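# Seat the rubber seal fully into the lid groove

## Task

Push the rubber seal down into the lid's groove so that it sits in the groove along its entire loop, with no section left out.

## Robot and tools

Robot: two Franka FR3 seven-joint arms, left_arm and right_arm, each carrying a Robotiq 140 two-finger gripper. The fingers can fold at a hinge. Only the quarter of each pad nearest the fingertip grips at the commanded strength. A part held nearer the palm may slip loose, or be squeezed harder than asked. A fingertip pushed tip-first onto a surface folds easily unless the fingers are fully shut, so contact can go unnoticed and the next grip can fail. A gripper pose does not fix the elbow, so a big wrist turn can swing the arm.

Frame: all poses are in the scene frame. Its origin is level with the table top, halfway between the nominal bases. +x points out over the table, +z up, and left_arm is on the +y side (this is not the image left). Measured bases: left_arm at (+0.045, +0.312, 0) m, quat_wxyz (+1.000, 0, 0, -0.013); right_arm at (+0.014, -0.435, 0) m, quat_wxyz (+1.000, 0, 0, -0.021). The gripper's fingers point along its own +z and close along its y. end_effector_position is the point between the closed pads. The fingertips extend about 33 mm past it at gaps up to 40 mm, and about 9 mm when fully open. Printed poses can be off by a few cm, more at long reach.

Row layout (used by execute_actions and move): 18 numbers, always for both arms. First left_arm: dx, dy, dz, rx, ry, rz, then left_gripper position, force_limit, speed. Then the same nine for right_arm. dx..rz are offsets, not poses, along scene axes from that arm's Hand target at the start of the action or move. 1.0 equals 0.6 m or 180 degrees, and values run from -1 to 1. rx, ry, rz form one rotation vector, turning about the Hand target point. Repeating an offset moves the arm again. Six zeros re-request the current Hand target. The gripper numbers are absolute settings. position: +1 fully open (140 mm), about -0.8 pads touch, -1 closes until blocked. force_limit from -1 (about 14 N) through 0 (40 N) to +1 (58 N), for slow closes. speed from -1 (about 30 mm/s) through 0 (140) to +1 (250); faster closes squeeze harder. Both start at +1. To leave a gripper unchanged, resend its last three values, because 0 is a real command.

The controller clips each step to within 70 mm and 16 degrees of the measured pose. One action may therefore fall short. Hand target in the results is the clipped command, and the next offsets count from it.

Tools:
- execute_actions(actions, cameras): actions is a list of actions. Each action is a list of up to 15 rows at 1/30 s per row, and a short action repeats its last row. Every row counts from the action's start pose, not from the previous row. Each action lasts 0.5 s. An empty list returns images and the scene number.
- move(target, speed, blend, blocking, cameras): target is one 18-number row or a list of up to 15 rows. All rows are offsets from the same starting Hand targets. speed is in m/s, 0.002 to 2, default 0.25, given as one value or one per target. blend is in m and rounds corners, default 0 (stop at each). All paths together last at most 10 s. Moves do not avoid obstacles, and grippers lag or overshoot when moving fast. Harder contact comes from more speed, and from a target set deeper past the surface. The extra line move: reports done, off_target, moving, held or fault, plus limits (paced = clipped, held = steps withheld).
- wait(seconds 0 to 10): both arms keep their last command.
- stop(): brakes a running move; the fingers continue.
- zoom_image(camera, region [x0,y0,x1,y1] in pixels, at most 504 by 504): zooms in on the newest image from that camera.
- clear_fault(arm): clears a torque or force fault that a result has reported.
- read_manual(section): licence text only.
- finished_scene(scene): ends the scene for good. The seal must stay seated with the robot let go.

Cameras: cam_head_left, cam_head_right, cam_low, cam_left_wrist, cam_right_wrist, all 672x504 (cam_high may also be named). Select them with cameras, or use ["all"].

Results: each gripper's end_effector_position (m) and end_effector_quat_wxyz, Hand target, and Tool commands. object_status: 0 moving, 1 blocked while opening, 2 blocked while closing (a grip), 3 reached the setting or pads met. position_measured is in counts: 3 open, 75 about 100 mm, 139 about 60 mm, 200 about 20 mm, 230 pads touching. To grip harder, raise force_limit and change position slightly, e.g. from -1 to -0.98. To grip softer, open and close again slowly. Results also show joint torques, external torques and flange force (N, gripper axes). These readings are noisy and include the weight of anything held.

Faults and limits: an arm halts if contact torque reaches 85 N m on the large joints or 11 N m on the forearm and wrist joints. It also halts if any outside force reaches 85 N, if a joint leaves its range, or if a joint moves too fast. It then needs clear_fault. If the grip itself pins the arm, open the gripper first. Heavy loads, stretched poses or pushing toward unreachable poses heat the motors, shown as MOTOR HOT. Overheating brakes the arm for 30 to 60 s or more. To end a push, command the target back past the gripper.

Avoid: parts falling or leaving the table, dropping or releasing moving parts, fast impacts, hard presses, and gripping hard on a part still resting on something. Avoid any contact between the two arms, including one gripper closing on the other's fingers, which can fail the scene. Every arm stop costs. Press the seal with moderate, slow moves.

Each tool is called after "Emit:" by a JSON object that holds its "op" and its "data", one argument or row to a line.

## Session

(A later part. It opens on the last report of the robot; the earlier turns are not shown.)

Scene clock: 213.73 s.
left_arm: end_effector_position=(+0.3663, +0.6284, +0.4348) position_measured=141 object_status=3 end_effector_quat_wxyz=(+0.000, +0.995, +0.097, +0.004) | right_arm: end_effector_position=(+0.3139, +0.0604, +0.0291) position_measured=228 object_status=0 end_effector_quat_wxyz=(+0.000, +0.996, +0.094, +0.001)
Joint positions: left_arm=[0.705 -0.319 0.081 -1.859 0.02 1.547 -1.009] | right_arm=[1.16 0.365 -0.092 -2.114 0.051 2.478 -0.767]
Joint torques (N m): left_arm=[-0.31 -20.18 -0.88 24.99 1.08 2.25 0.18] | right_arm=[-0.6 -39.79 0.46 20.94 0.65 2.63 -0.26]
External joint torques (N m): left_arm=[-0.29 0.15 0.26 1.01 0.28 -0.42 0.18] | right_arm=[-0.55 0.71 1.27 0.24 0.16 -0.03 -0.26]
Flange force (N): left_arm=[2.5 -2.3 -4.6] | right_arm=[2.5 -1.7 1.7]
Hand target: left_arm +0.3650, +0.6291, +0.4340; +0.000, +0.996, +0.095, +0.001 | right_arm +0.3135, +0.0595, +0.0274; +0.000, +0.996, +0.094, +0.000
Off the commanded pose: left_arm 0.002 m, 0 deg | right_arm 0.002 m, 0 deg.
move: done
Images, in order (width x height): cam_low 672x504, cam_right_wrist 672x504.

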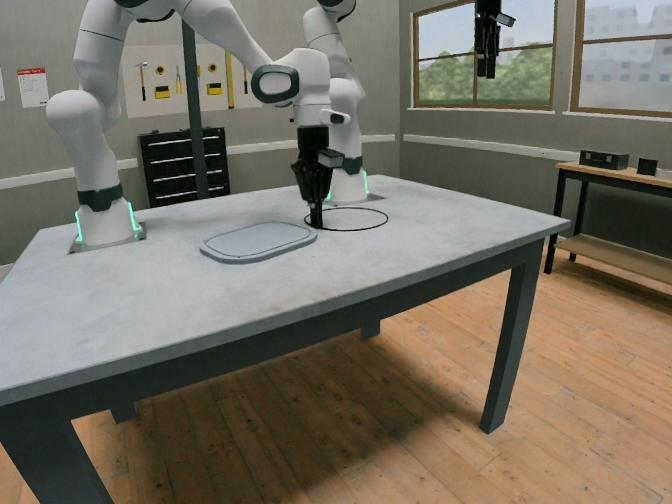

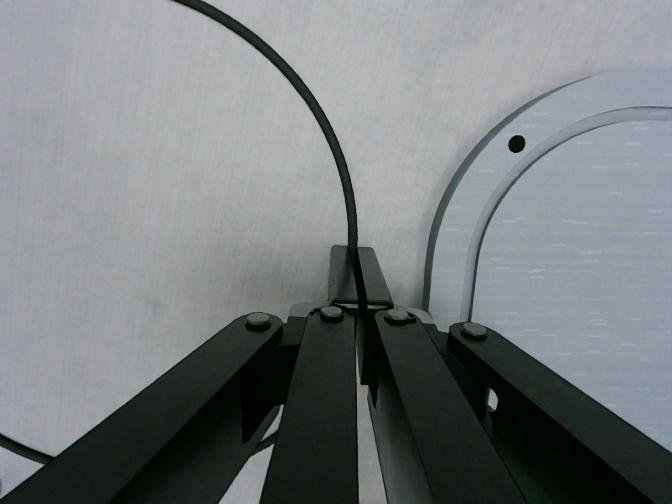

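Emit:
{"op": "move", "data": {
  "target": [
    [0,0,0,0,0,0,-0.1,0,0,0,0,0.02,0,0,0,-1,0,-1],
    [-0.02,-0.48,-0.35,0,0,0,-0.1,0,0,0.15,-0.02,0.02,0,0,0,-1,0,-1],
    [-0.02,-0.62,-0.57,0,0,0,-0.1,0,0,0.15,-0.02,0.005,0,0,0,-1,0,-1]
  ],
  "speed": 0.2,
  "blend": [0.005,0.01,0],
  "cameras": ["cam_head_left","cam_left_wrist","cam_low"]
}}

Scene clock: 223.10 s.
left_arm: end_effector_position=(+0.3514, +0.2578, +0.0919) position_measured=141 object_status=3 end_effector_quat_wxyz=(-0.002, +0.996, +0.089, -0.001) | right_arm: end_effector_position=(+0.4032, +0.0473, +0.0315) position_measured=228 object_status=2 end_effector_quat_wxyz=(+0.001, +0.996, +0.093, +0.000)
Joint positions: left_arm=[0.462 -0.66 -0.734 -2.931 -0.587 2.313 -1.508] | right_arm=[1.01 0.461 -0.08 -1.947 0.051 2.404 -0.899]
Joint velocities: left_arm=[0.001 0.001 0 0 0 0.004 -0.004] | right_arm=[within noise]
Joint torques (N m): left_arm=[0.11 -4.1 7.34 19.59 0.31 2.61 -0.21] | right_arm=[-0.47 -44.94 0.57 22.53 0.51 2.75 -0.24]
External joint torques (N m): left_arm=[0.16 0.19 0.21 0.51 -0.34 -0.04 -0.21] | right_arm=[-0.52 -0.92 1.32 1.03 -0.03 0.11 -0.24]
Flange force (N): left_arm=[1.7 0.9 0.0] | right_arm=[1.9 -0.8 -1.3]
Hand target: left_arm +0.3530, +0.2571, +0.0920; +0.000, +0.996, +0.095, +0.001 | right_arm +0.4035, +0.0475, +0.0304; +0.000, +0.996, +0.094, +0.000
Off the commanded pose: left_arm 0.002 m, 1 deg | right_arm 0.001 m, 0 deg.
move: done
Images, in order (width x height): cam_head_left 672x504, cam_low 672x504, cam_left_wrist 672x504.

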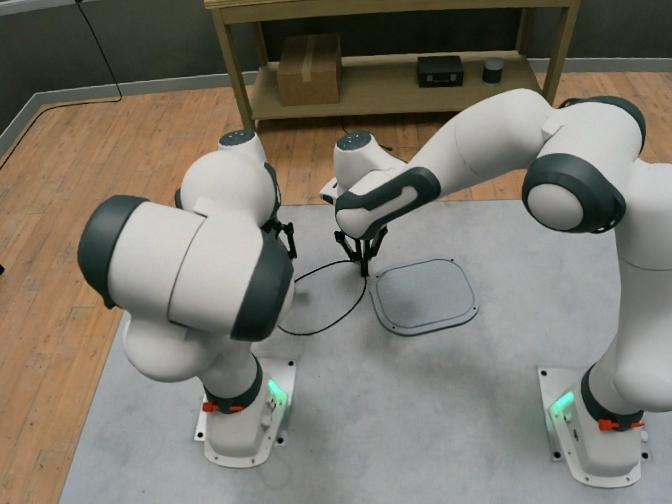

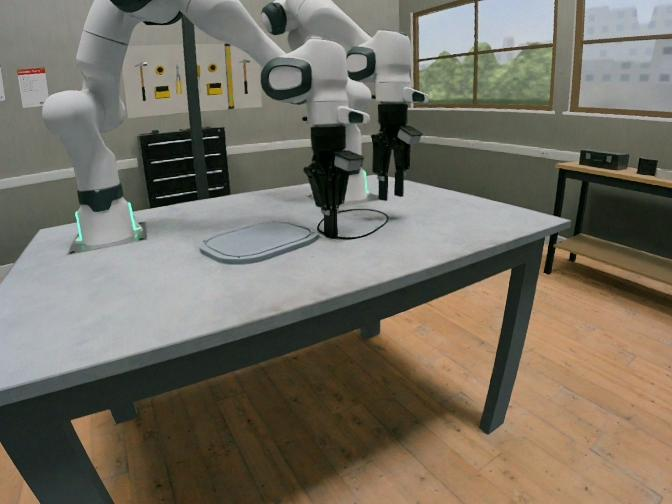

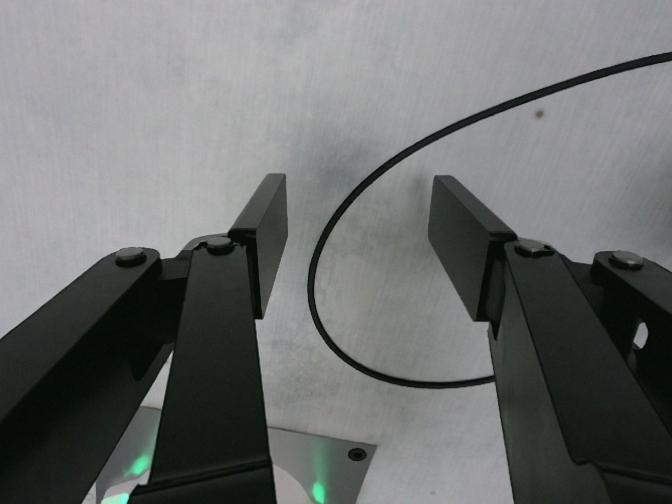

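Emit:
{"op": "move", "data": {
  "target": [
    [-0.0,0.0,0,0,0,0,-0.1,0,0,0.1,0.02,0.0,0,0,0,-1,0,-1]
  ],
  "speed": 0.2,
  "cameras": ["cam_left_wrist"]
}}

Scene clock: 230.17 s.
left_arm: end_effector_position=(+0.3516, +0.2578, +0.0919) position_measured=141 object_status=3 end_effector_quat_wxyz=(-0.002, +0.996, +0.090, -0.001) | right_arm: end_effector_position=(+0.4638, +0.0608, +0.0319) position_measured=228 object_status=2 end_effector_quat_wxyz=(-0.001, +0.996, +0.091, +0.001)
Joint positions: left_arm=[0.462 -0.66 -0.734 -2.931 -0.587 2.314 -1.51] | right_arm=[0.939 0.586 -0.072 -1.734 0.055 2.322 -0.954]
Joint velocities: left_arm=[within noise] | right_arm=[0 -0.001 0.001 0 -0.001 -0.002 -0.006]
Joint torques (N m): left_arm=[-0.17 -4.12 7.35 19.59 0.47 2.55 -0.23] | right_arm=[-0.45 -49.37 0.48 23.97 0.6 2.53 -0.26]
External joint torques (N m): left_arm=[-0.22 0.24 0.14 0.54 -0.17 -0.12 -0.23] | right_arm=[-0.57 -0.85 1.21 1.37 0 -0.14 -0.26]
Flange force (N): left_arm=[1.0 1.4 -0.4] | right_arm=[4.2 -2.1 -1.6]
Hand target: left_arm +0.3530, +0.2571, +0.0920; +0.000, +0.996, +0.095, +0.001 | right_arm +0.4635, +0.0595, +0.0304; +0.000, +0.996, +0.094, +0.000
Off the commanded pose: left_arm 0.002 m, 1 deg | right_arm 0.002 m, 0 deg.
move: done
Images, in order (width x height): cam_left_wrist 672x504.

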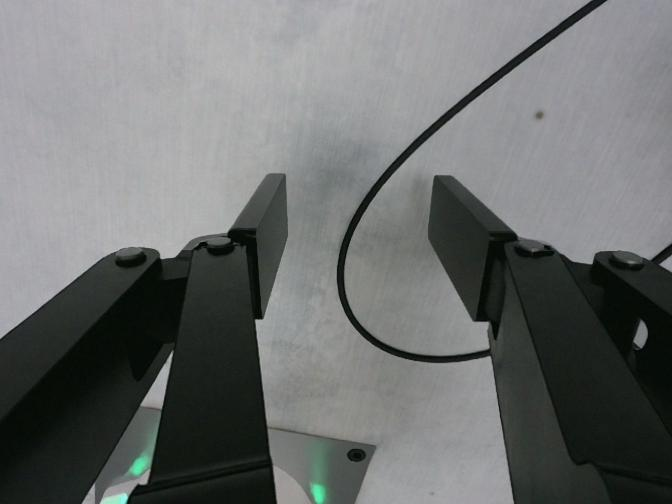

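Emit:
{"op": "move", "data": {
  "target": [
    [-0.0,0.0,0,0,0,0,-0.1,0,0,0.1,0.0,0.0,0,0,0,-1,0,-1],
    [-0.0,0.0,0,0,0,0,-0.1,0,0,0.1,0.06,0.0,0,0,0,-1,0,-1]
  ],
  "speed": 0.2,
  "cameras": ["cam_left_wrist"]
}}

Scene clock: 238.83 s.
left_arm: end_effector_position=(+0.3516, +0.2578, +0.0919) position_measured=141 object_status=3 end_effector_quat_wxyz=(-0.002, +0.996, +0.090, -0.001) | right_arm: end_effector_position=(+0.5241, +0.0967, +0.0320) position_measured=228 object_status=2 end_effector_quat_wxyz=(-0.001, +0.995, +0.097, +0.001)
Joint positions: left_arm=[0.462 -0.66 -0.734 -2.931 -0.587 2.314 -1.51] | right_arm=[0.895 0.795 -0.064 -1.367 0.055 2.164 -0.987]
Joint velocities: left_arm=[within noise] | right_arm=[0 -0.001 0.001 0.002 0 -0.003 0.007]
Joint torques (N m): left_arm=[-0.17 -4.13 7.43 19.62 0.47 2.56 -0.26] | right_arm=[-0.08 -55.73 -0.2 25.35 0.67 2.44 0.05]
External joint torques (N m): left_arm=[-0.2 0.24 0.24 0.56 -0.17 -0.1 -0.26] | right_arm=[-0.14 -1.16 0.5 1.33 -0.01 -0.24 0.05]
Flange force (N): left_arm=[1.1 1.3 -0.5] | right_arm=[4.2 -2.9 -2.2]
Hand target: left_arm +0.3530, +0.2571, +0.0920; +0.000, +0.996, +0.095, +0.001 | right_arm +0.5235, +0.0955, +0.0304; +0.000, +0.996, +0.094, +0.000
Off the commanded pose: left_arm 0.002 m, 1 deg | right_arm 0.002 m, 0 deg.
move: done
Images, in order (width x height): cam_left_wrist 672x504.

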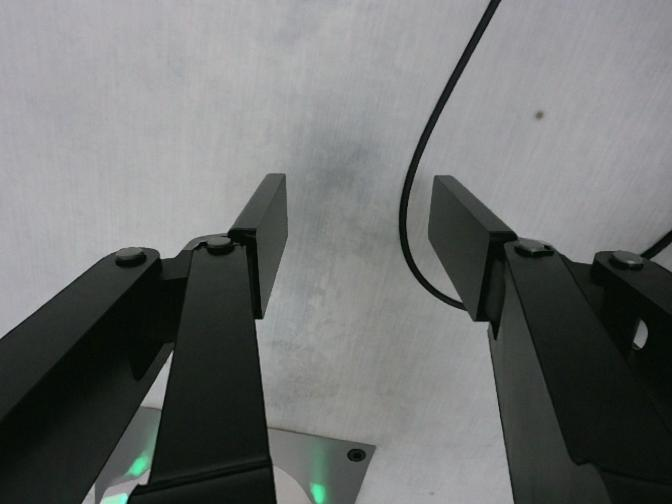

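Emit:
{"op": "move", "data": {
  "target": [
    [-0.0242,-0.0505,0,0,0,0,-0.1,0,0,0,0,0,0,0,0,-1,0,-1],
    [-0.0242,-0.0505,-0.094,0,0,0,-0.1,0,0,0,0,0,0,0,0,-1,0,-1],
    [-0.0242,-0.0505,-0.0942,0,0,0,-1,0,-1,0,0,0,0,0,0,-1,0,-1]
  ],
  "speed": [0.1,0.08,0.05],
  "cameras": ["cam_left_wrist","cam_head_left","cam_low"]
}}

Emit:
{"op": "zoom_image", "data": {
  "camera": "cam_low",
  "region": [270, 150, 470, 280]
}}

Scene clock: 251.33 s.
left_arm: end_effector_position=(+0.3432, +0.2251, +0.0389) position_measured=228 object_status=0 end_effector_quat_wxyz=(+0.001, +0.996, +0.094, +0.006) | right_arm: end_effector_position=(+0.5240, +0.0965, +0.0320) position_measured=228 object_status=2 end_effector_quat_wxyz=(-0.001, +0.995, +0.096, +0.001)
Joint positions: left_arm=[0.445 -0.487 -0.902 -2.972 -0.705 2.547 -1.572] | right_arm=[0.895 0.795 -0.064 -1.367 0.055 2.164 -0.985]
Joint torques (N m): left_arm=[1.12 -3.46 5.95 11.19 1.05 2.37 -0.01] | right_arm=[-0.14 -55.6 0.17 25.35 0.66 2.42 0.06]
External joint torques (N m): left_arm=[1.1 2.19 -0.27 -4.72 0.55 -0.33 -0.01] | right_arm=[0.03 -0.97 1.03 1.3 -0.02 -0.27 0.06]
Flange force (N): left_arm=[1.4 -4.1 12.9] | right_arm=[4.5 -3.5 -2.0]
Hand target: left_arm +0.3385, +0.2268, +0.0355; +0.000, +0.996, +0.095, +0.001 | right_arm +0.5235, +0.0955, +0.0304; +0.000, +0.996, +0.094, +0.000
Off the commanded pose: left_arm 0.006 m, 1 deg | right_arm 0.002 m, 0 deg.
move: off_target (left_arm); target 3's new numbers were sent with left_arm's hand 0.004 m and 1 deg from that target
Images, in order (width x height): cam_head_left 672x504, cam_low 672x504, cam_left_wrist 672x504.

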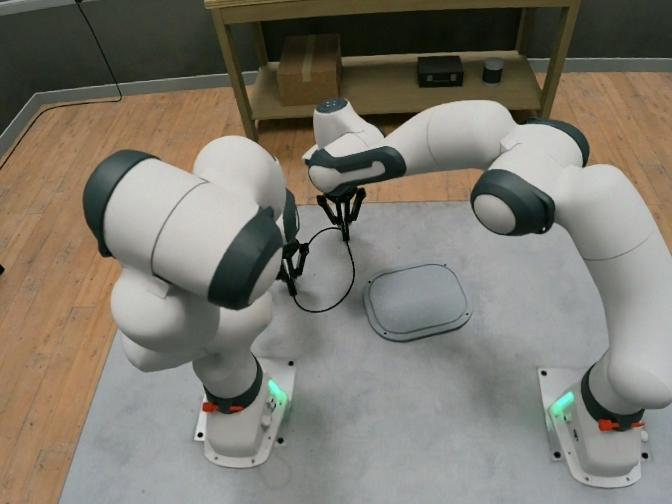

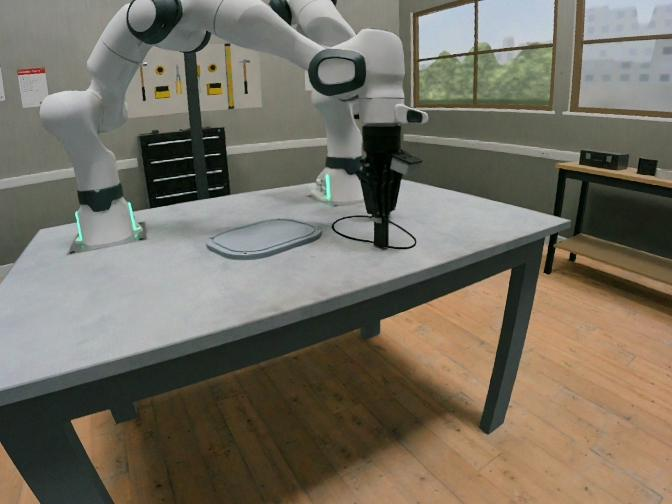

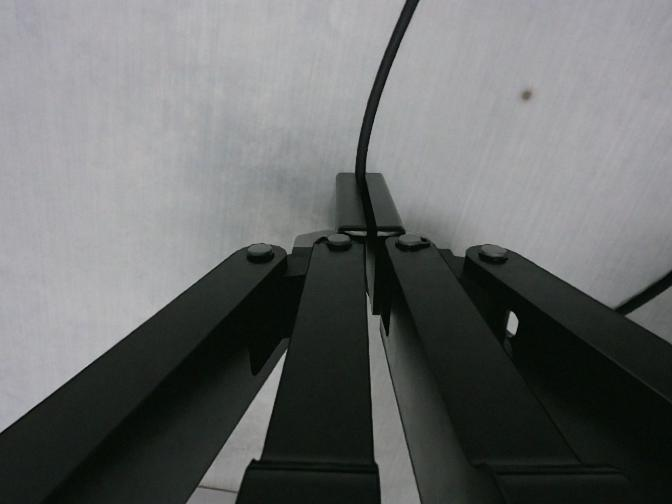

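Scaled by 2.520 from the camera's 672x504 image, which has a finer 960x720 frame.

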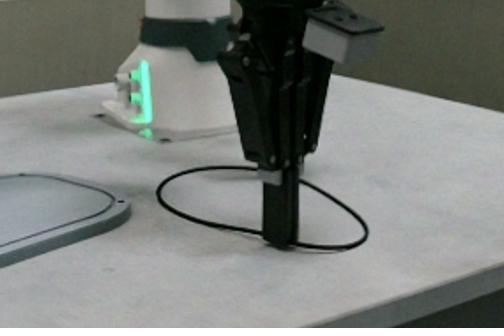

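Emit:
{"op": "move", "data": {
  "target": [
    [0,0,0.12,0,0,0,-1,0,-1,0,0,0.12,0,0,0,-1,0,-1],
    [-0.02,-0.33,0.15,0,0,0,-1,0,-1,-0.31,-0.45,0.16,0,0,0.005,-1,0,-1]
  ],
  "speed": 0.15,
  "blend": [0.02,0],
  "cameras": ["cam_right_wrist","cam_left_wrist","cam_head_left","cam_low"]
}}

Scene clock: 265.67 s.
left_arm: end_effector_position=(+0.3272, +0.0299, +0.1255) position_measured=228 object_status=2 end_effector_quat_wxyz=(-0.001, +0.996, +0.089, +0.002) | right_arm: end_effector_position=(+0.3365, -0.1736, +0.1261) position_measured=228 object_status=2 end_effector_quat_wxyz=(+0.000, +0.995, +0.100, -0.002)
Joint positions: left_arm=[0.377 -0.703 -1.148 -2.618 -0.763 2.13 -1.968] | right_arm=[0.851 -0.258 -0.131 -2.617 -0.045 2.357 -1.057]
Joint velocities: left_arm=[0.001 0 0 0.001 0 -0.001 -0.006] | right_arm=[within noise]
Joint torques (N m): left_arm=[0.14 1.22 14.52 18.59 0.49 2.24 -0.25] | right_arm=[-0.26 -21.82 0.93 22.59 0.22 2.66 -0.33]
External joint torques (N m): left_arm=[0.07 -0.88 0.1 0.76 -0.29 -0.41 -0.25] | right_arm=[-0.32 -1.11 0.25 0.52 -0.37 0 -0.33]
Flange force (N): left_arm=[-1.7 0.6 -3.4] | right_arm=[-1.4 1.7 -2.8]
Hand target: left_arm +0.3265, +0.0288, +0.1255; +0.000, +0.996, +0.095, +0.001 | right_arm +0.3375, -0.1745, +0.1264; +0.000, +0.995, +0.102, +0.000
Off the commanded pose: left_arm 0.001 m, 1 deg | right_arm 0.001 m, 0 deg.
move: done
Images, in order (width x height): cam_head_left 672x504, cam_low 672x504, cam_left_wrist 672x504, cam_right_wrist 672x504.

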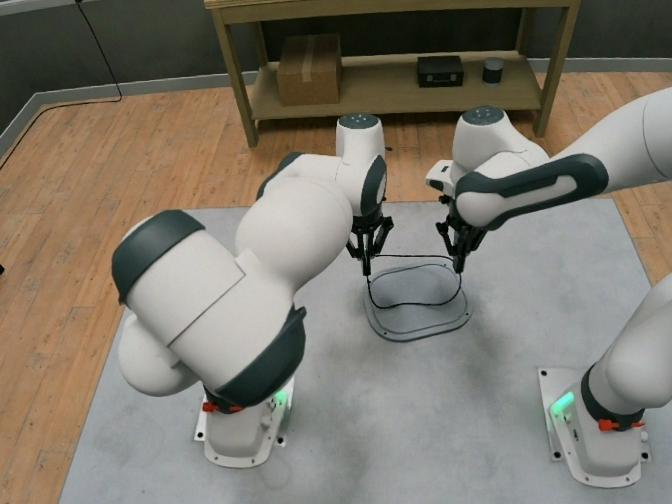

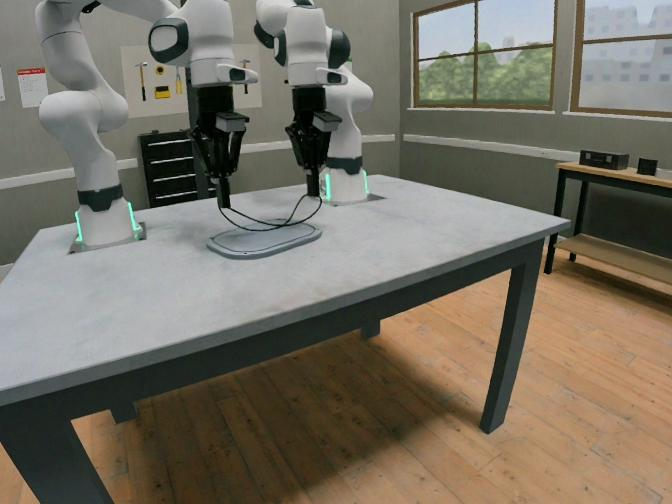

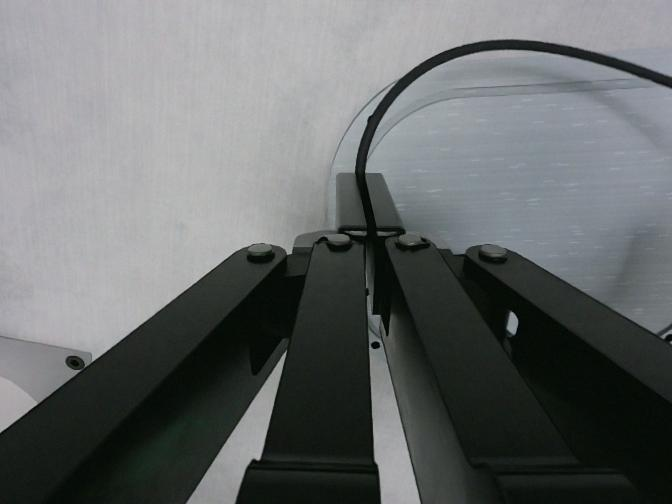

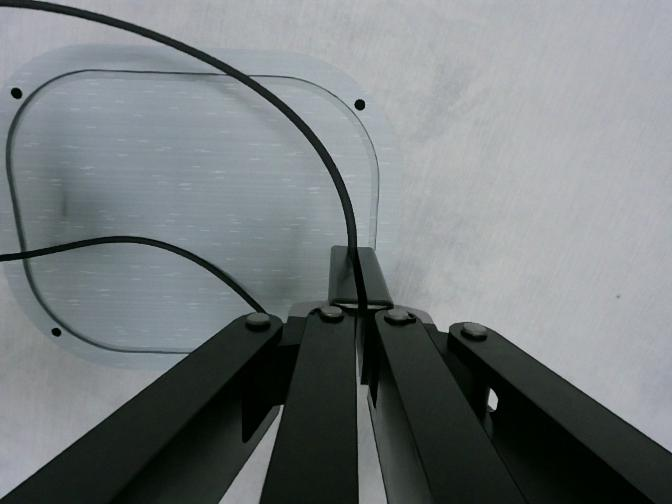

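Emit:
{"op": "move", "data": {
  "target": [
    [0.0188,-0.0132,-0.06,0,0,0,-1,0,-1,0.0205,-0.0217,-0.06,0,0,0,-1,0,-1],
    [0.0188,-0.0132,-0.125,0,0,0,-1,0,-1,0.0205,-0.0217,-0.134,0,0,0,-1,0,-1]
  ],
  "speed": [0.1,0.05],
  "cameras": ["cam_right_wrist","cam_left_wrist"]
}}

Emit:
{"op": "zoom_image", "data": {
  "camera": "cam_right_wrist",
  "region": [230, 60, 480, 280]
}}

Scene clock: 278.17 s.
left_arm: end_effector_position=(+0.3373, +0.0211, +0.0509) position_measured=228 object_status=2 end_effector_quat_wxyz=(-0.002, +0.995, +0.096, +0.001) | right_arm: end_effector_position=(+0.3503, -0.1881, +0.0469) position_measured=228 object_status=2 end_effector_quat_wxyz=(+0.001, +0.995, +0.100, +0.000)
Joint positions: left_arm=[0.626 -0.542 -1.48 -2.622 -0.829 2.375 -1.96] | right_arm=[0.84 -0.062 -0.168 -2.667 -0.023 2.604 -1.121]
Joint velocities: left_arm=[-0.001 0 -0.001 0.002 0 0.005 -0.001] | right_arm=[0.001 0.001 0 0.001 -0.001 0.003 -0.004]
Joint torques (N m): left_arm=[0.11 5.05 12.9 15.62 0.66 2.67 0.16] | right_arm=[-0.03 -24.19 0.96 19.71 0.77 2.74 -0.26]
External joint torques (N m): left_arm=[0.05 -0.29 0.05 -0.02 0.03 0.03 0.16] | right_arm=[0.05 0.25 0.83 0.82 0.34 0.07 -0.26]
Flange force (N): left_arm=[0.0 -0.5 -0.4] | right_arm=[3.1 -2.1 1.0]
Hand target: left_arm +0.3378, +0.0208, +0.0505; +0.000, +0.996, +0.095, +0.001 | right_arm +0.3498, -0.1875, +0.0460; +0.000, +0.995, +0.102, +0.000
Off the commanded pose: left_arm 0.001 m, 0 deg | right_arm 0.001 m, 0 deg.
move: done
Images, in order (width x height): cam_left_wrist 672x504, cam_right_wrist 672x504.

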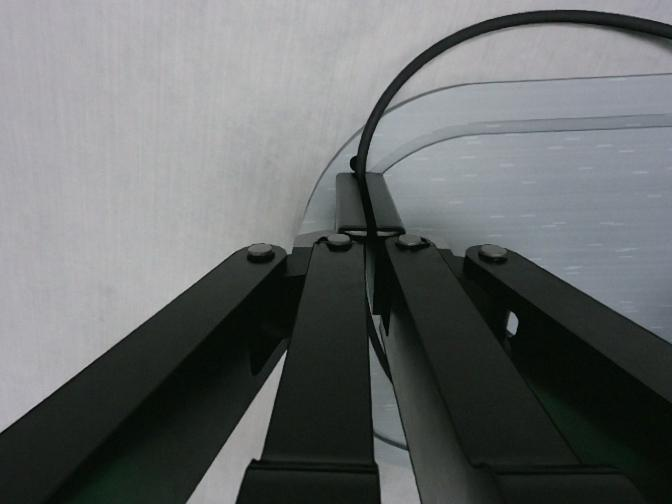

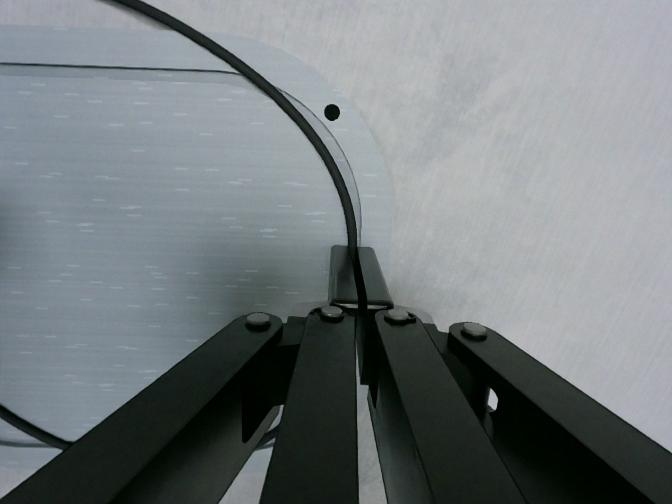

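Scaled by 2.016 from the camera's 672x504 image, which has a finer 960x720 frame.

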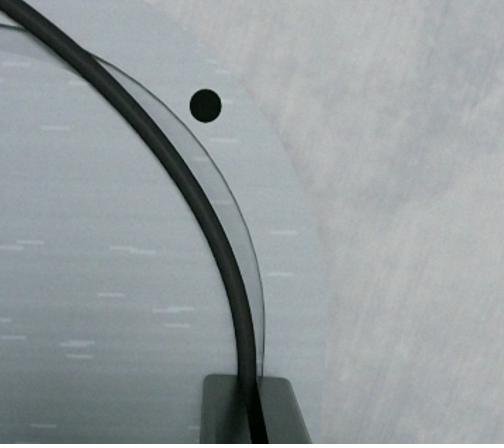

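Emit:
{"op": "move", "data": {
  "target": [
    [0,0,0,0,0,0,-1,0,-1,0.0005,-0.0028,-0.008,0,0,0,-1,0,-1],
    [0,0,0,0,0,0,-1,0,-1,0.0005,-0.0028,-0.003,0,0,0,-0.55,0,-0.6],
    [0,0,0,0,0,0,-1,0,-1,0.0005,-0.0028,0.03,0,0,0,-0.55,0,-0.6],
    [0,0,0,0,0,0,-1,0,-1,0.0005,-0.0028,0.03,0,0,0,-1,0,0],
    [0,0,0,0,0,0,-1,0,-1,0.0002,-0.0013,-0.009,0,0,0,-1,0,0]
  ],
  "speed": [0.03,0.05,0.08,0.08,0.04]
}}

Emit:
{"op": "move", "data": {
  "target": [
    [0,0,-0.003,0,0,0,-0.5,0,-0.8,0,0,0,0,0,0,-1,0,0],
    [0,0,0.04,0,0,0,-0.5,0,-0.8,0,0,0,0,0,0,-1,0,0],
    [0.0,0.12,0.12,0,0,0,-1,0,0,0,0,0,0,0,0,-1,0,0],
    [0.0,0.25,0.2,0,0,0,-1,0,0,0,0,0.06,0,0,0,-1,0,0],
    [0.0,0.25,0.2,0,0,0,-1,0,0,-0.02,-0.04,0.1,0,0,0,-1,0,0]
  ],
  "speed": [0.05,0.08,0.15,0.15,0.15],
  "cameras": ["cam_right_wrist","cam_head_right"]
}}

Emit:
{"op": "zoom_image", "data": {
  "camera": "cam_right_wrist",
  "region": [0, 0, 480, 360]
}}

Emit:
{"op": "zoom_image", "data": {
  "camera": "cam_head_right",
  "region": [350, 240, 490, 360]
}}

Scene clock: 295.73 s.
left_arm: end_effector_position=(+0.3375, +0.0206, +0.0509) position_measured=228 object_status=2 end_effector_quat_wxyz=(-0.001, +0.995, +0.096, +0.001) | right_arm: end_effector_position=(+0.3491, -0.1914, +0.0433) position_measured=233 object_status=3 end_effector_quat_wxyz=(+0.003, +0.995, +0.099, -0.004)
Joint positions: left_arm=[0.626 -0.54 -1.48 -2.622 -0.829 2.377 -1.96] | right_arm=[0.838 -0.055 -0.17 -2.669 -0.022 2.605 -1.124]
Joint velocities: left_arm=[within noise] | right_arm=[0 0 -0.001 0 0.004 0 -0.003]
Joint torques (N m): left_arm=[-0.11 5.03 13.12 15.45 0.66 2.56 0.11] | right_arm=[1.91 -19.49 2.59 19.19 1.18 5.25 -0.33]
External joint torques (N m): left_arm=[-0.09 -0.23 0.4 -0.18 0.03 -0.07 0.11] | right_arm=[1.84 4.97 2.33 0.53 0.76 2.61 -0.33]
Flange force (N): left_arm=[-1.7 -2.3 -3.0] | right_arm=[11.1 -10.1 22.9]
Hand target: left_arm +0.3378, +0.0208, +0.0505; +0.000, +0.996, +0.095, +0.001 | right_arm +0.3499, -0.1883, +0.0406; +0.000, +0.995, +0.102, +0.000
Off the commanded pose: left_arm 0.001 m, 0 deg | right_arm 0.004 m, 1 deg.
move: off_target (right_arm)

Scene clock: 301.70 s.
left_arm: end_effector_position=(+0.3395, +0.1696, +0.1712) position_measured=233 object_status=3 end_effector_quat_wxyz=(+0.002, +0.995, +0.098, +0.003) | right_arm: end_effector_position=(+0.3384, -0.2105, +0.1008) position_measured=233 object_status=3 end_effector_quat_wxyz=(-0.001, +0.995, +0.100, +0.000)
Joint positions: left_arm=[0.321 -0.858 -0.736 -2.781 -0.596 2.004 -1.734] | right_arm=[0.812 -0.272 -0.175 -2.709 -0.07 2.442 -1.116]
Joint velocities: left_arm=[within noise] | right_arm=[-0.001 0.001 0 0 0.001 -0.003 -0.001]
Joint torques (N m): left_arm=[-0.42 -1.07 11.16 20.55 1.09 2.26 0.1] | right_arm=[-0.4 -20.17 1.59 21.61 0.16 2.37 -0.24]
External joint torques (N m): left_arm=[-0.45 -0.69 0.69 -0.18 0.27 -0.41 0.1] | right_arm=[-0.46 -0.89 0.66 0.46 -0.38 -0.31 -0.24]
Flange force (N): left_arm=[-4.8 -3.3 -3.5] | right_arm=[-1.6 1.1 -3.8]
Hand target: left_arm +0.3378, +0.1708, +0.1705; +0.000, +0.996, +0.095, +0.001 | right_arm +0.3379, -0.2123, +0.1006; +0.000, +0.995, +0.102, +0.000
Off the commanded pose: left_arm 0.002 m, 1 deg | right_arm 0.002 m, 0 deg.
move: done
Images, in order (width x height): cam_head_right 672x504, cam_right_wrist 672x504.

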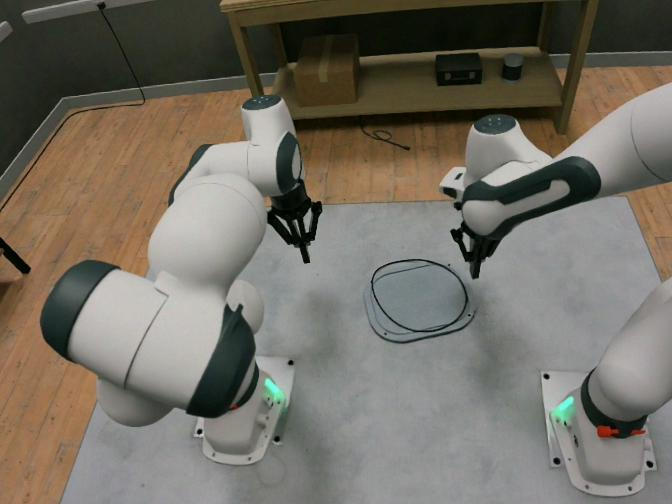

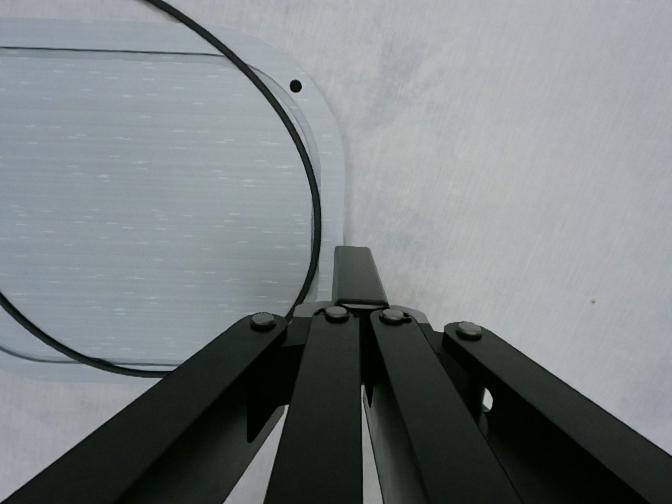

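Scaled by 1.050 from the camera's 672x504 image, which has a finer 960x720 frame.

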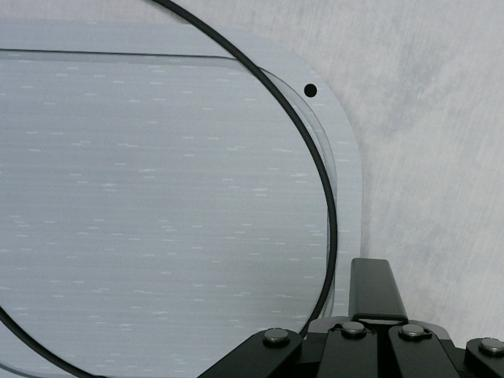

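Scaled by 3.600 from the camera's 672x504 image, which has a finer 960x720 frame.

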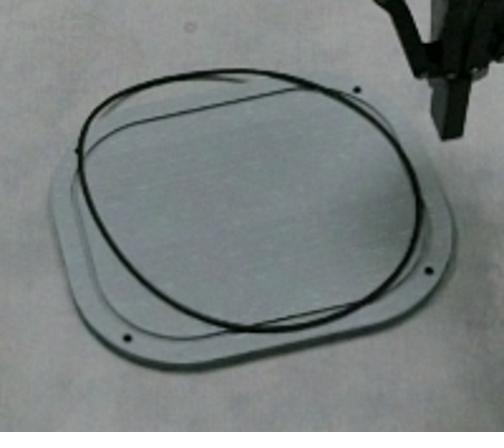

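Emit:
{"op": "move", "data": {
  "target": [
    [0,0,0,0,0,0,-1,0,0,0.0202,0.0325,-0.0827,0,0,0,-1,0,0],
    [0,0,0,0,0,0,-1,0,0,0.0202,0.0325,-0.1005,0,0,0,-1,0,0],
    [0,0,0,0,0,0,-1,0,0,0.0398,0.0365,-0.0827,0,0,0,-1,0,0],
    [0,0,0,0,0,0,-1,0,0,0.0398,0.0365,-0.1005,0,0,0,-1,0,0],
    [0,0,0,0,0,0,-1,0,0,0.0005,0.0285,-0.0827,0,0,0,-1,0,0],
    [0,0,0,0,0,0,-1,0,0,0.0005,0.0285,-0.1005,0,0,0,-1,0,0],
    [0,0,0,0,0,0,-1,0,0,0.0005,0.0285,-0.0827,0,0,0,-1,0,0],
    [0,0,0,0,0,0,-1,0,0,-0.02,0.0,0,0,0,0,-1,0,0]
  ],
  "speed": [0.12,0.04,0.1,0.04,0.1,0.04,0.08,0.15],
  "blend": [0.003,0,0.003,0,0.003,0,0,0],
  "cameras": ["cam_right_wrist","cam_head_right"]
}}

Emit:
{"op": "zoom_image", "data": {
  "camera": "cam_right_wrist",
  "region": [130, 0, 430, 270]
}}

Emit:
{"op": "zoom_image", "data": {
  "camera": "cam_head_right",
  "region": [350, 240, 490, 360]
}}

Scene clock: 322.77 s.
left_arm: end_effector_position=(+0.3395, +0.1696, +0.1712) position_measured=233 object_status=3 end_effector_quat_wxyz=(+0.002, +0.995, +0.098, +0.003) | right_arm: end_effector_position=(+0.3266, -0.2109, +0.1008) position_measured=233 object_status=3 end_effector_quat_wxyz=(-0.001, +0.995, +0.102, +0.000)
Joint positions: left_arm=[0.321 -0.858 -0.736 -2.781 -0.596 2.004 -1.734] | right_arm=[0.813 -0.302 -0.16 -2.739 -0.07 2.441 -1.104]
Joint velocities: left_arm=[within noise] | right_arm=[-0.001 -0.001 0 0 -0.001 -0.005 0.002]
Joint torques (N m): left_arm=[-0.32 -1.11 11.07 20.54 1.05 2.25 0.19] | right_arm=[-0.53 -19.18 2.03 21.6 0.18 2.44 0.04]
External joint torques (N m): left_arm=[-0.38 -0.75 0.56 -0.17 0.23 -0.42 0.19] | right_arm=[-0.56 -0.97 1.17 0.49 -0.35 -0.23 0.04]
Flange force (N): left_arm=[-4.7 -3.3 -3.3] | right_arm=[-2.5 0.2 -4.0]
Hand target: left_arm +0.3378, +0.1708, +0.1705; +0.000, +0.996, +0.095, +0.001 | right_arm +0.3259, -0.2123, +0.1006; +0.000, +0.995, +0.102, +0.000
Off the commanded pose: left_arm 0.002 m, 1 deg | right_arm 0.002 m, 0 deg.
move: done
Images, in order (width x height): cam_head_right 672x504, cam_right_wrist 672x504.

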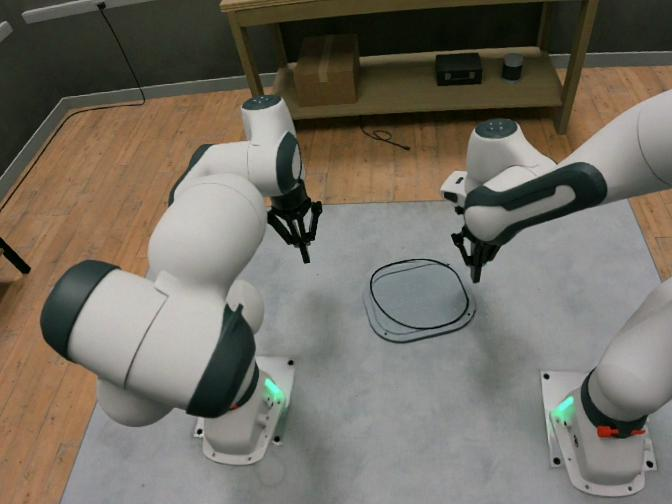

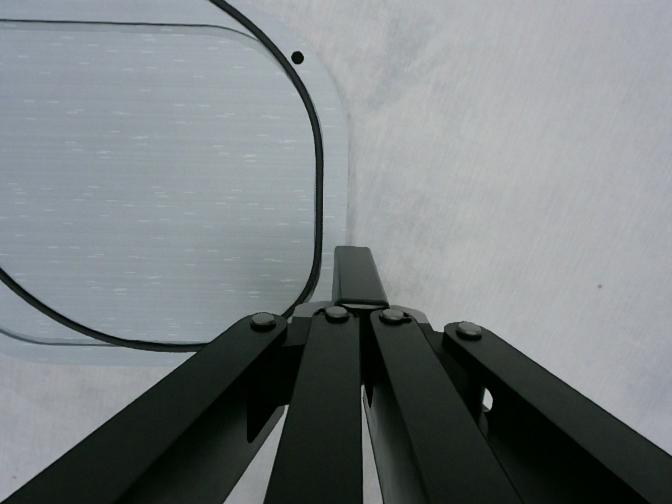

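Scaled by 1.680 from the camera's 672x504 image, which has a finer 960x720 frame.

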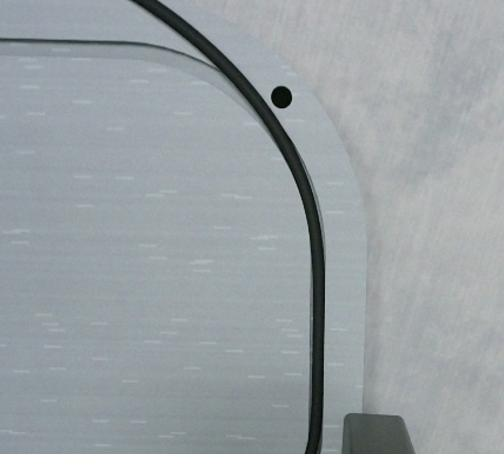

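Scaled by 3.600 from the camera's 672x504 image, which has a finer 960x720 frame.

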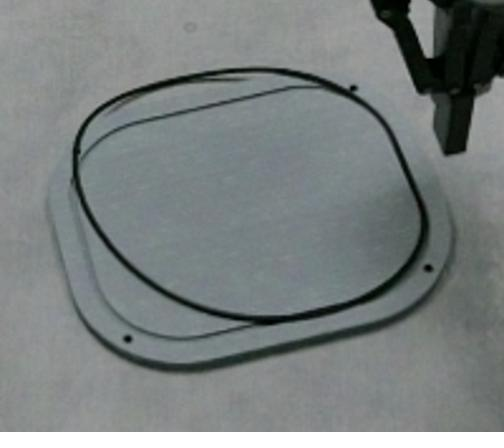

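Emit:
{"op": "move", "data": {
  "target": [0.0,-0.24,-0.15,0,0,0,-0.3,0,0,-0.05,-0.08,0.05,0,0,0,-1,0,0],
  "speed": 0.2,
  "cameras": ["cam_left_wrist"]
}}

Scene clock: 330.40 s.
left_arm: end_effector_position=(+0.3358, +0.0281, +0.0797) position_measured=167 object_status=3 end_effector_quat_wxyz=(-0.002, +0.996, +0.089, -0.002) | right_arm: end_effector_position=(+0.2962, -0.2586, +0.1309) position_measured=233 object_status=3 end_effector_quat_wxyz=(-0.001, +0.995, +0.100, +0.000)
Joint positions: left_arm=[0.501 -0.572 -1.313 -2.629 -0.773 2.294 -1.965] | right_arm=[0.754 -0.558 -0.17 -2.855 -0.118 2.301 -1.124]
Joint velocities: left_arm=[-0.001 0 0 0 0.001 0 -0.005] | right_arm=[within noise]
Joint torques (N m): left_arm=[0.14 0.79 12.92 17.49 0.41 2.56 -0.3] | right_arm=[-0.46 -11.42 1.72 23.07 0.25 2.39 -0.25]
External joint torques (N m): left_arm=[0.09 -1.68 0.07 0.7 -0.28 -0.06 -0.3] | right_arm=[-0.47 -0.62 0.37 0.53 -0.38 -0.28 -0.25]
Flange force (N): left_arm=[-2.4 0.2 -4.1] | right_arm=[-1.2 1.7 -3.1]
Hand target: left_arm +0.3378, +0.0268, +0.0805; +0.000, +0.996, +0.095, +0.001 | right_arm +0.2959, -0.2603, +0.1306; +0.000, +0.995, +0.102, +0.000
Off the commanded pose: left_arm 0.002 m, 1 deg | right_arm 0.002 m, 0 deg.
move: done
Images, in order (width x height): cam_left_wrist 672x504.

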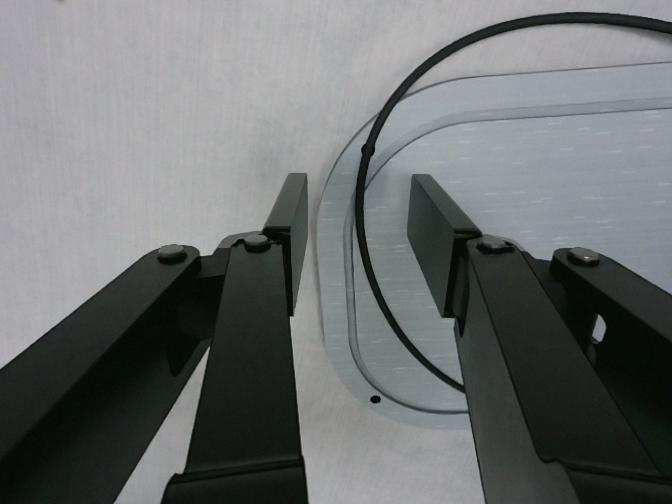

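Emit:
{"op": "move", "data": {
  "target": [
    [0,0,-0.0575,0,0,0,-0.3,0,0,0,0,0,0,0,0,-1,0,0],
    [0,0,-0.0577,0,0,0,-1,0,-0.7,0,0,0,0,0,0,-1,0,0],
    [0,0,-0.05,0,0,0,-1,0,-0.7,0,0,0,0,0,0,-1,0,0],
    [-0.0228,-0.0047,-0.05,0,0,0,-1,0,-0.7,0,0,0,0,0,0,-1,0,0],
    [-0.0228,-0.0047,-0.06,0,0,0,-1,0,-0.7,0,0,0,0,0,0,-1,0,0]
  ],
  "speed": [0.06,0.05,0.05,0.04,0.03],
  "cameras": ["cam_left_wrist","cam_head_right","cam_right_wrist"]
}}

Emit:
{"op": "zoom_image", "data": {
  "camera": "cam_right_wrist",
  "region": [0, 0, 400, 330]
}}

Emit:
{"op": "zoom_image", "data": {
  "camera": "cam_left_wrist",
  "region": [280, 0, 580, 250]
}}

Scene clock: 345.93 s.
left_arm: end_effector_position=(+0.3376, +0.0319, +0.0481) position_measured=228 object_status=0 end_effector_quat_wxyz=(-0.005, +0.995, +0.098, -0.004) | right_arm: end_effector_position=(+0.2963, -0.2587, +0.1309) position_measured=233 object_status=3 end_effector_quat_wxyz=(-0.001, +0.995, +0.100, +0.000)
Joint positions: left_arm=[0.628 -0.512 -1.465 -2.638 -0.796 2.391 -1.964] | right_arm=[0.754 -0.558 -0.17 -2.855 -0.118 2.301 -1.125]
Joint torques (N m): left_arm=[0.71 3.6 11.2 13.15 0.81 2.67 -0.07] | right_arm=[-0.47 -11.47 1.97 23.07 0.32 2.41 -0.29]
External joint torques (N m): left_arm=[0.73 -0.82 -0.76 -2.66 0.19 0.07 -0.07] | right_arm=[-0.54 -0.59 0.55 0.41 -0.31 -0.28 -0.29]
External joint torques when the fault began: left_arm=[-1.98 2.8 -9.03 1.26 -4.06 4.32 0.04]
Flange force (N): left_arm=[0.2 -1.9 6.5] | right_arm=[-1.5 1.6 -3.0]
Flange force when the fault began (N): left_arm=[12.7 28.2 63.7]
Hand target: left_arm +0.3376, +0.0319, +0.0481; -0.005, +0.995, +0.098, -0.004 (not the last commanded pose) | right_arm +0.2959, -0.2603, +0.1306; +0.000, +0.995, +0.102, +0.000
Tool commands: left_gripper/position=-1.0 left_gripper/force_limit=+0.003922 left_gripper/speed=-0.701961 right_gripper/position=-1.0 right_gripper/force_limit=+0.0 right_gripper/speed=+0.0
Off the commanded pose: left_arm 0.016 m, 1 deg | right_arm 0.002 m, 0 deg.
FORCE FAULT: contact force on the left arm reached its limit, and that arm stopped. The contact can be on any part of that arm, not only on its tool. That arm's remaining commands of this call were not run. That arm is still stopped at the end of this call. While its stop runs, that arm takes no new command, but execute_actions still moves its gripper.
CLEAR FAULT: the left arm stays stopped (Reflex) until you call clear_fault(arm="left_arm").
move: fault (left_arm); path passed 2 of 5 targets
Images, in order (width x height): cam_head_right 672x504, cam_left_wrist 672x504, cam_right_wrist 672x504.

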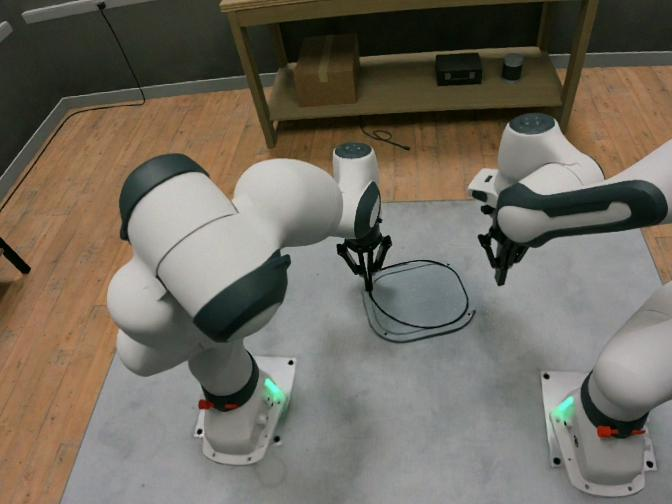

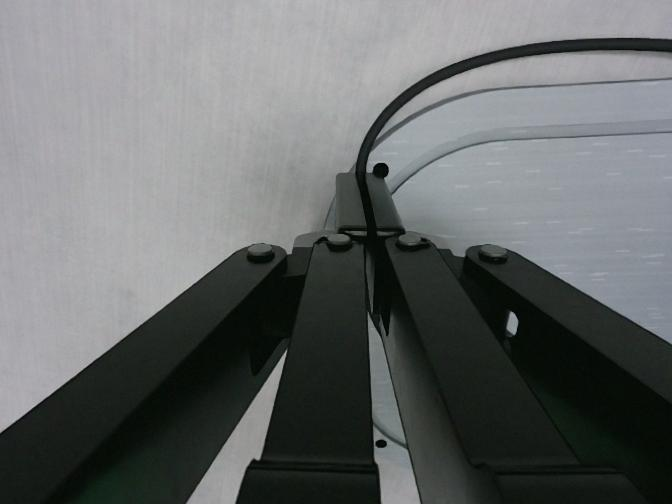

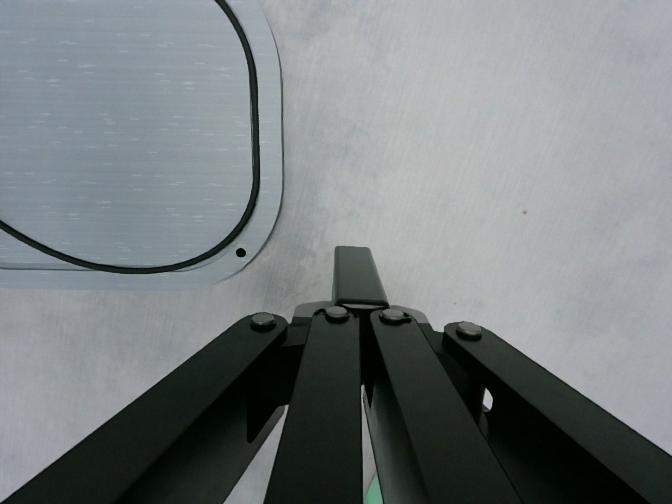

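Scaled by 1.260 from the camera's 672x504 image, which has a finer 960x720 frame.

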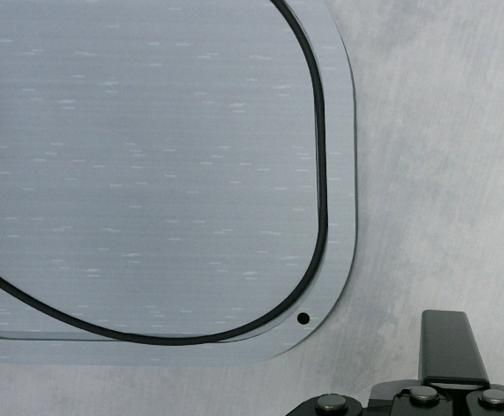

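Scaled by 1.680 from the camera's 672x504 image, which has a finer 960x720 frame.

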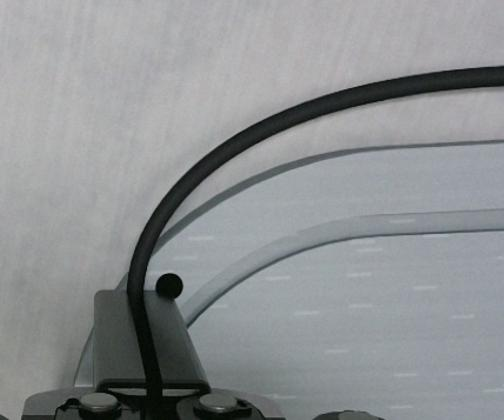

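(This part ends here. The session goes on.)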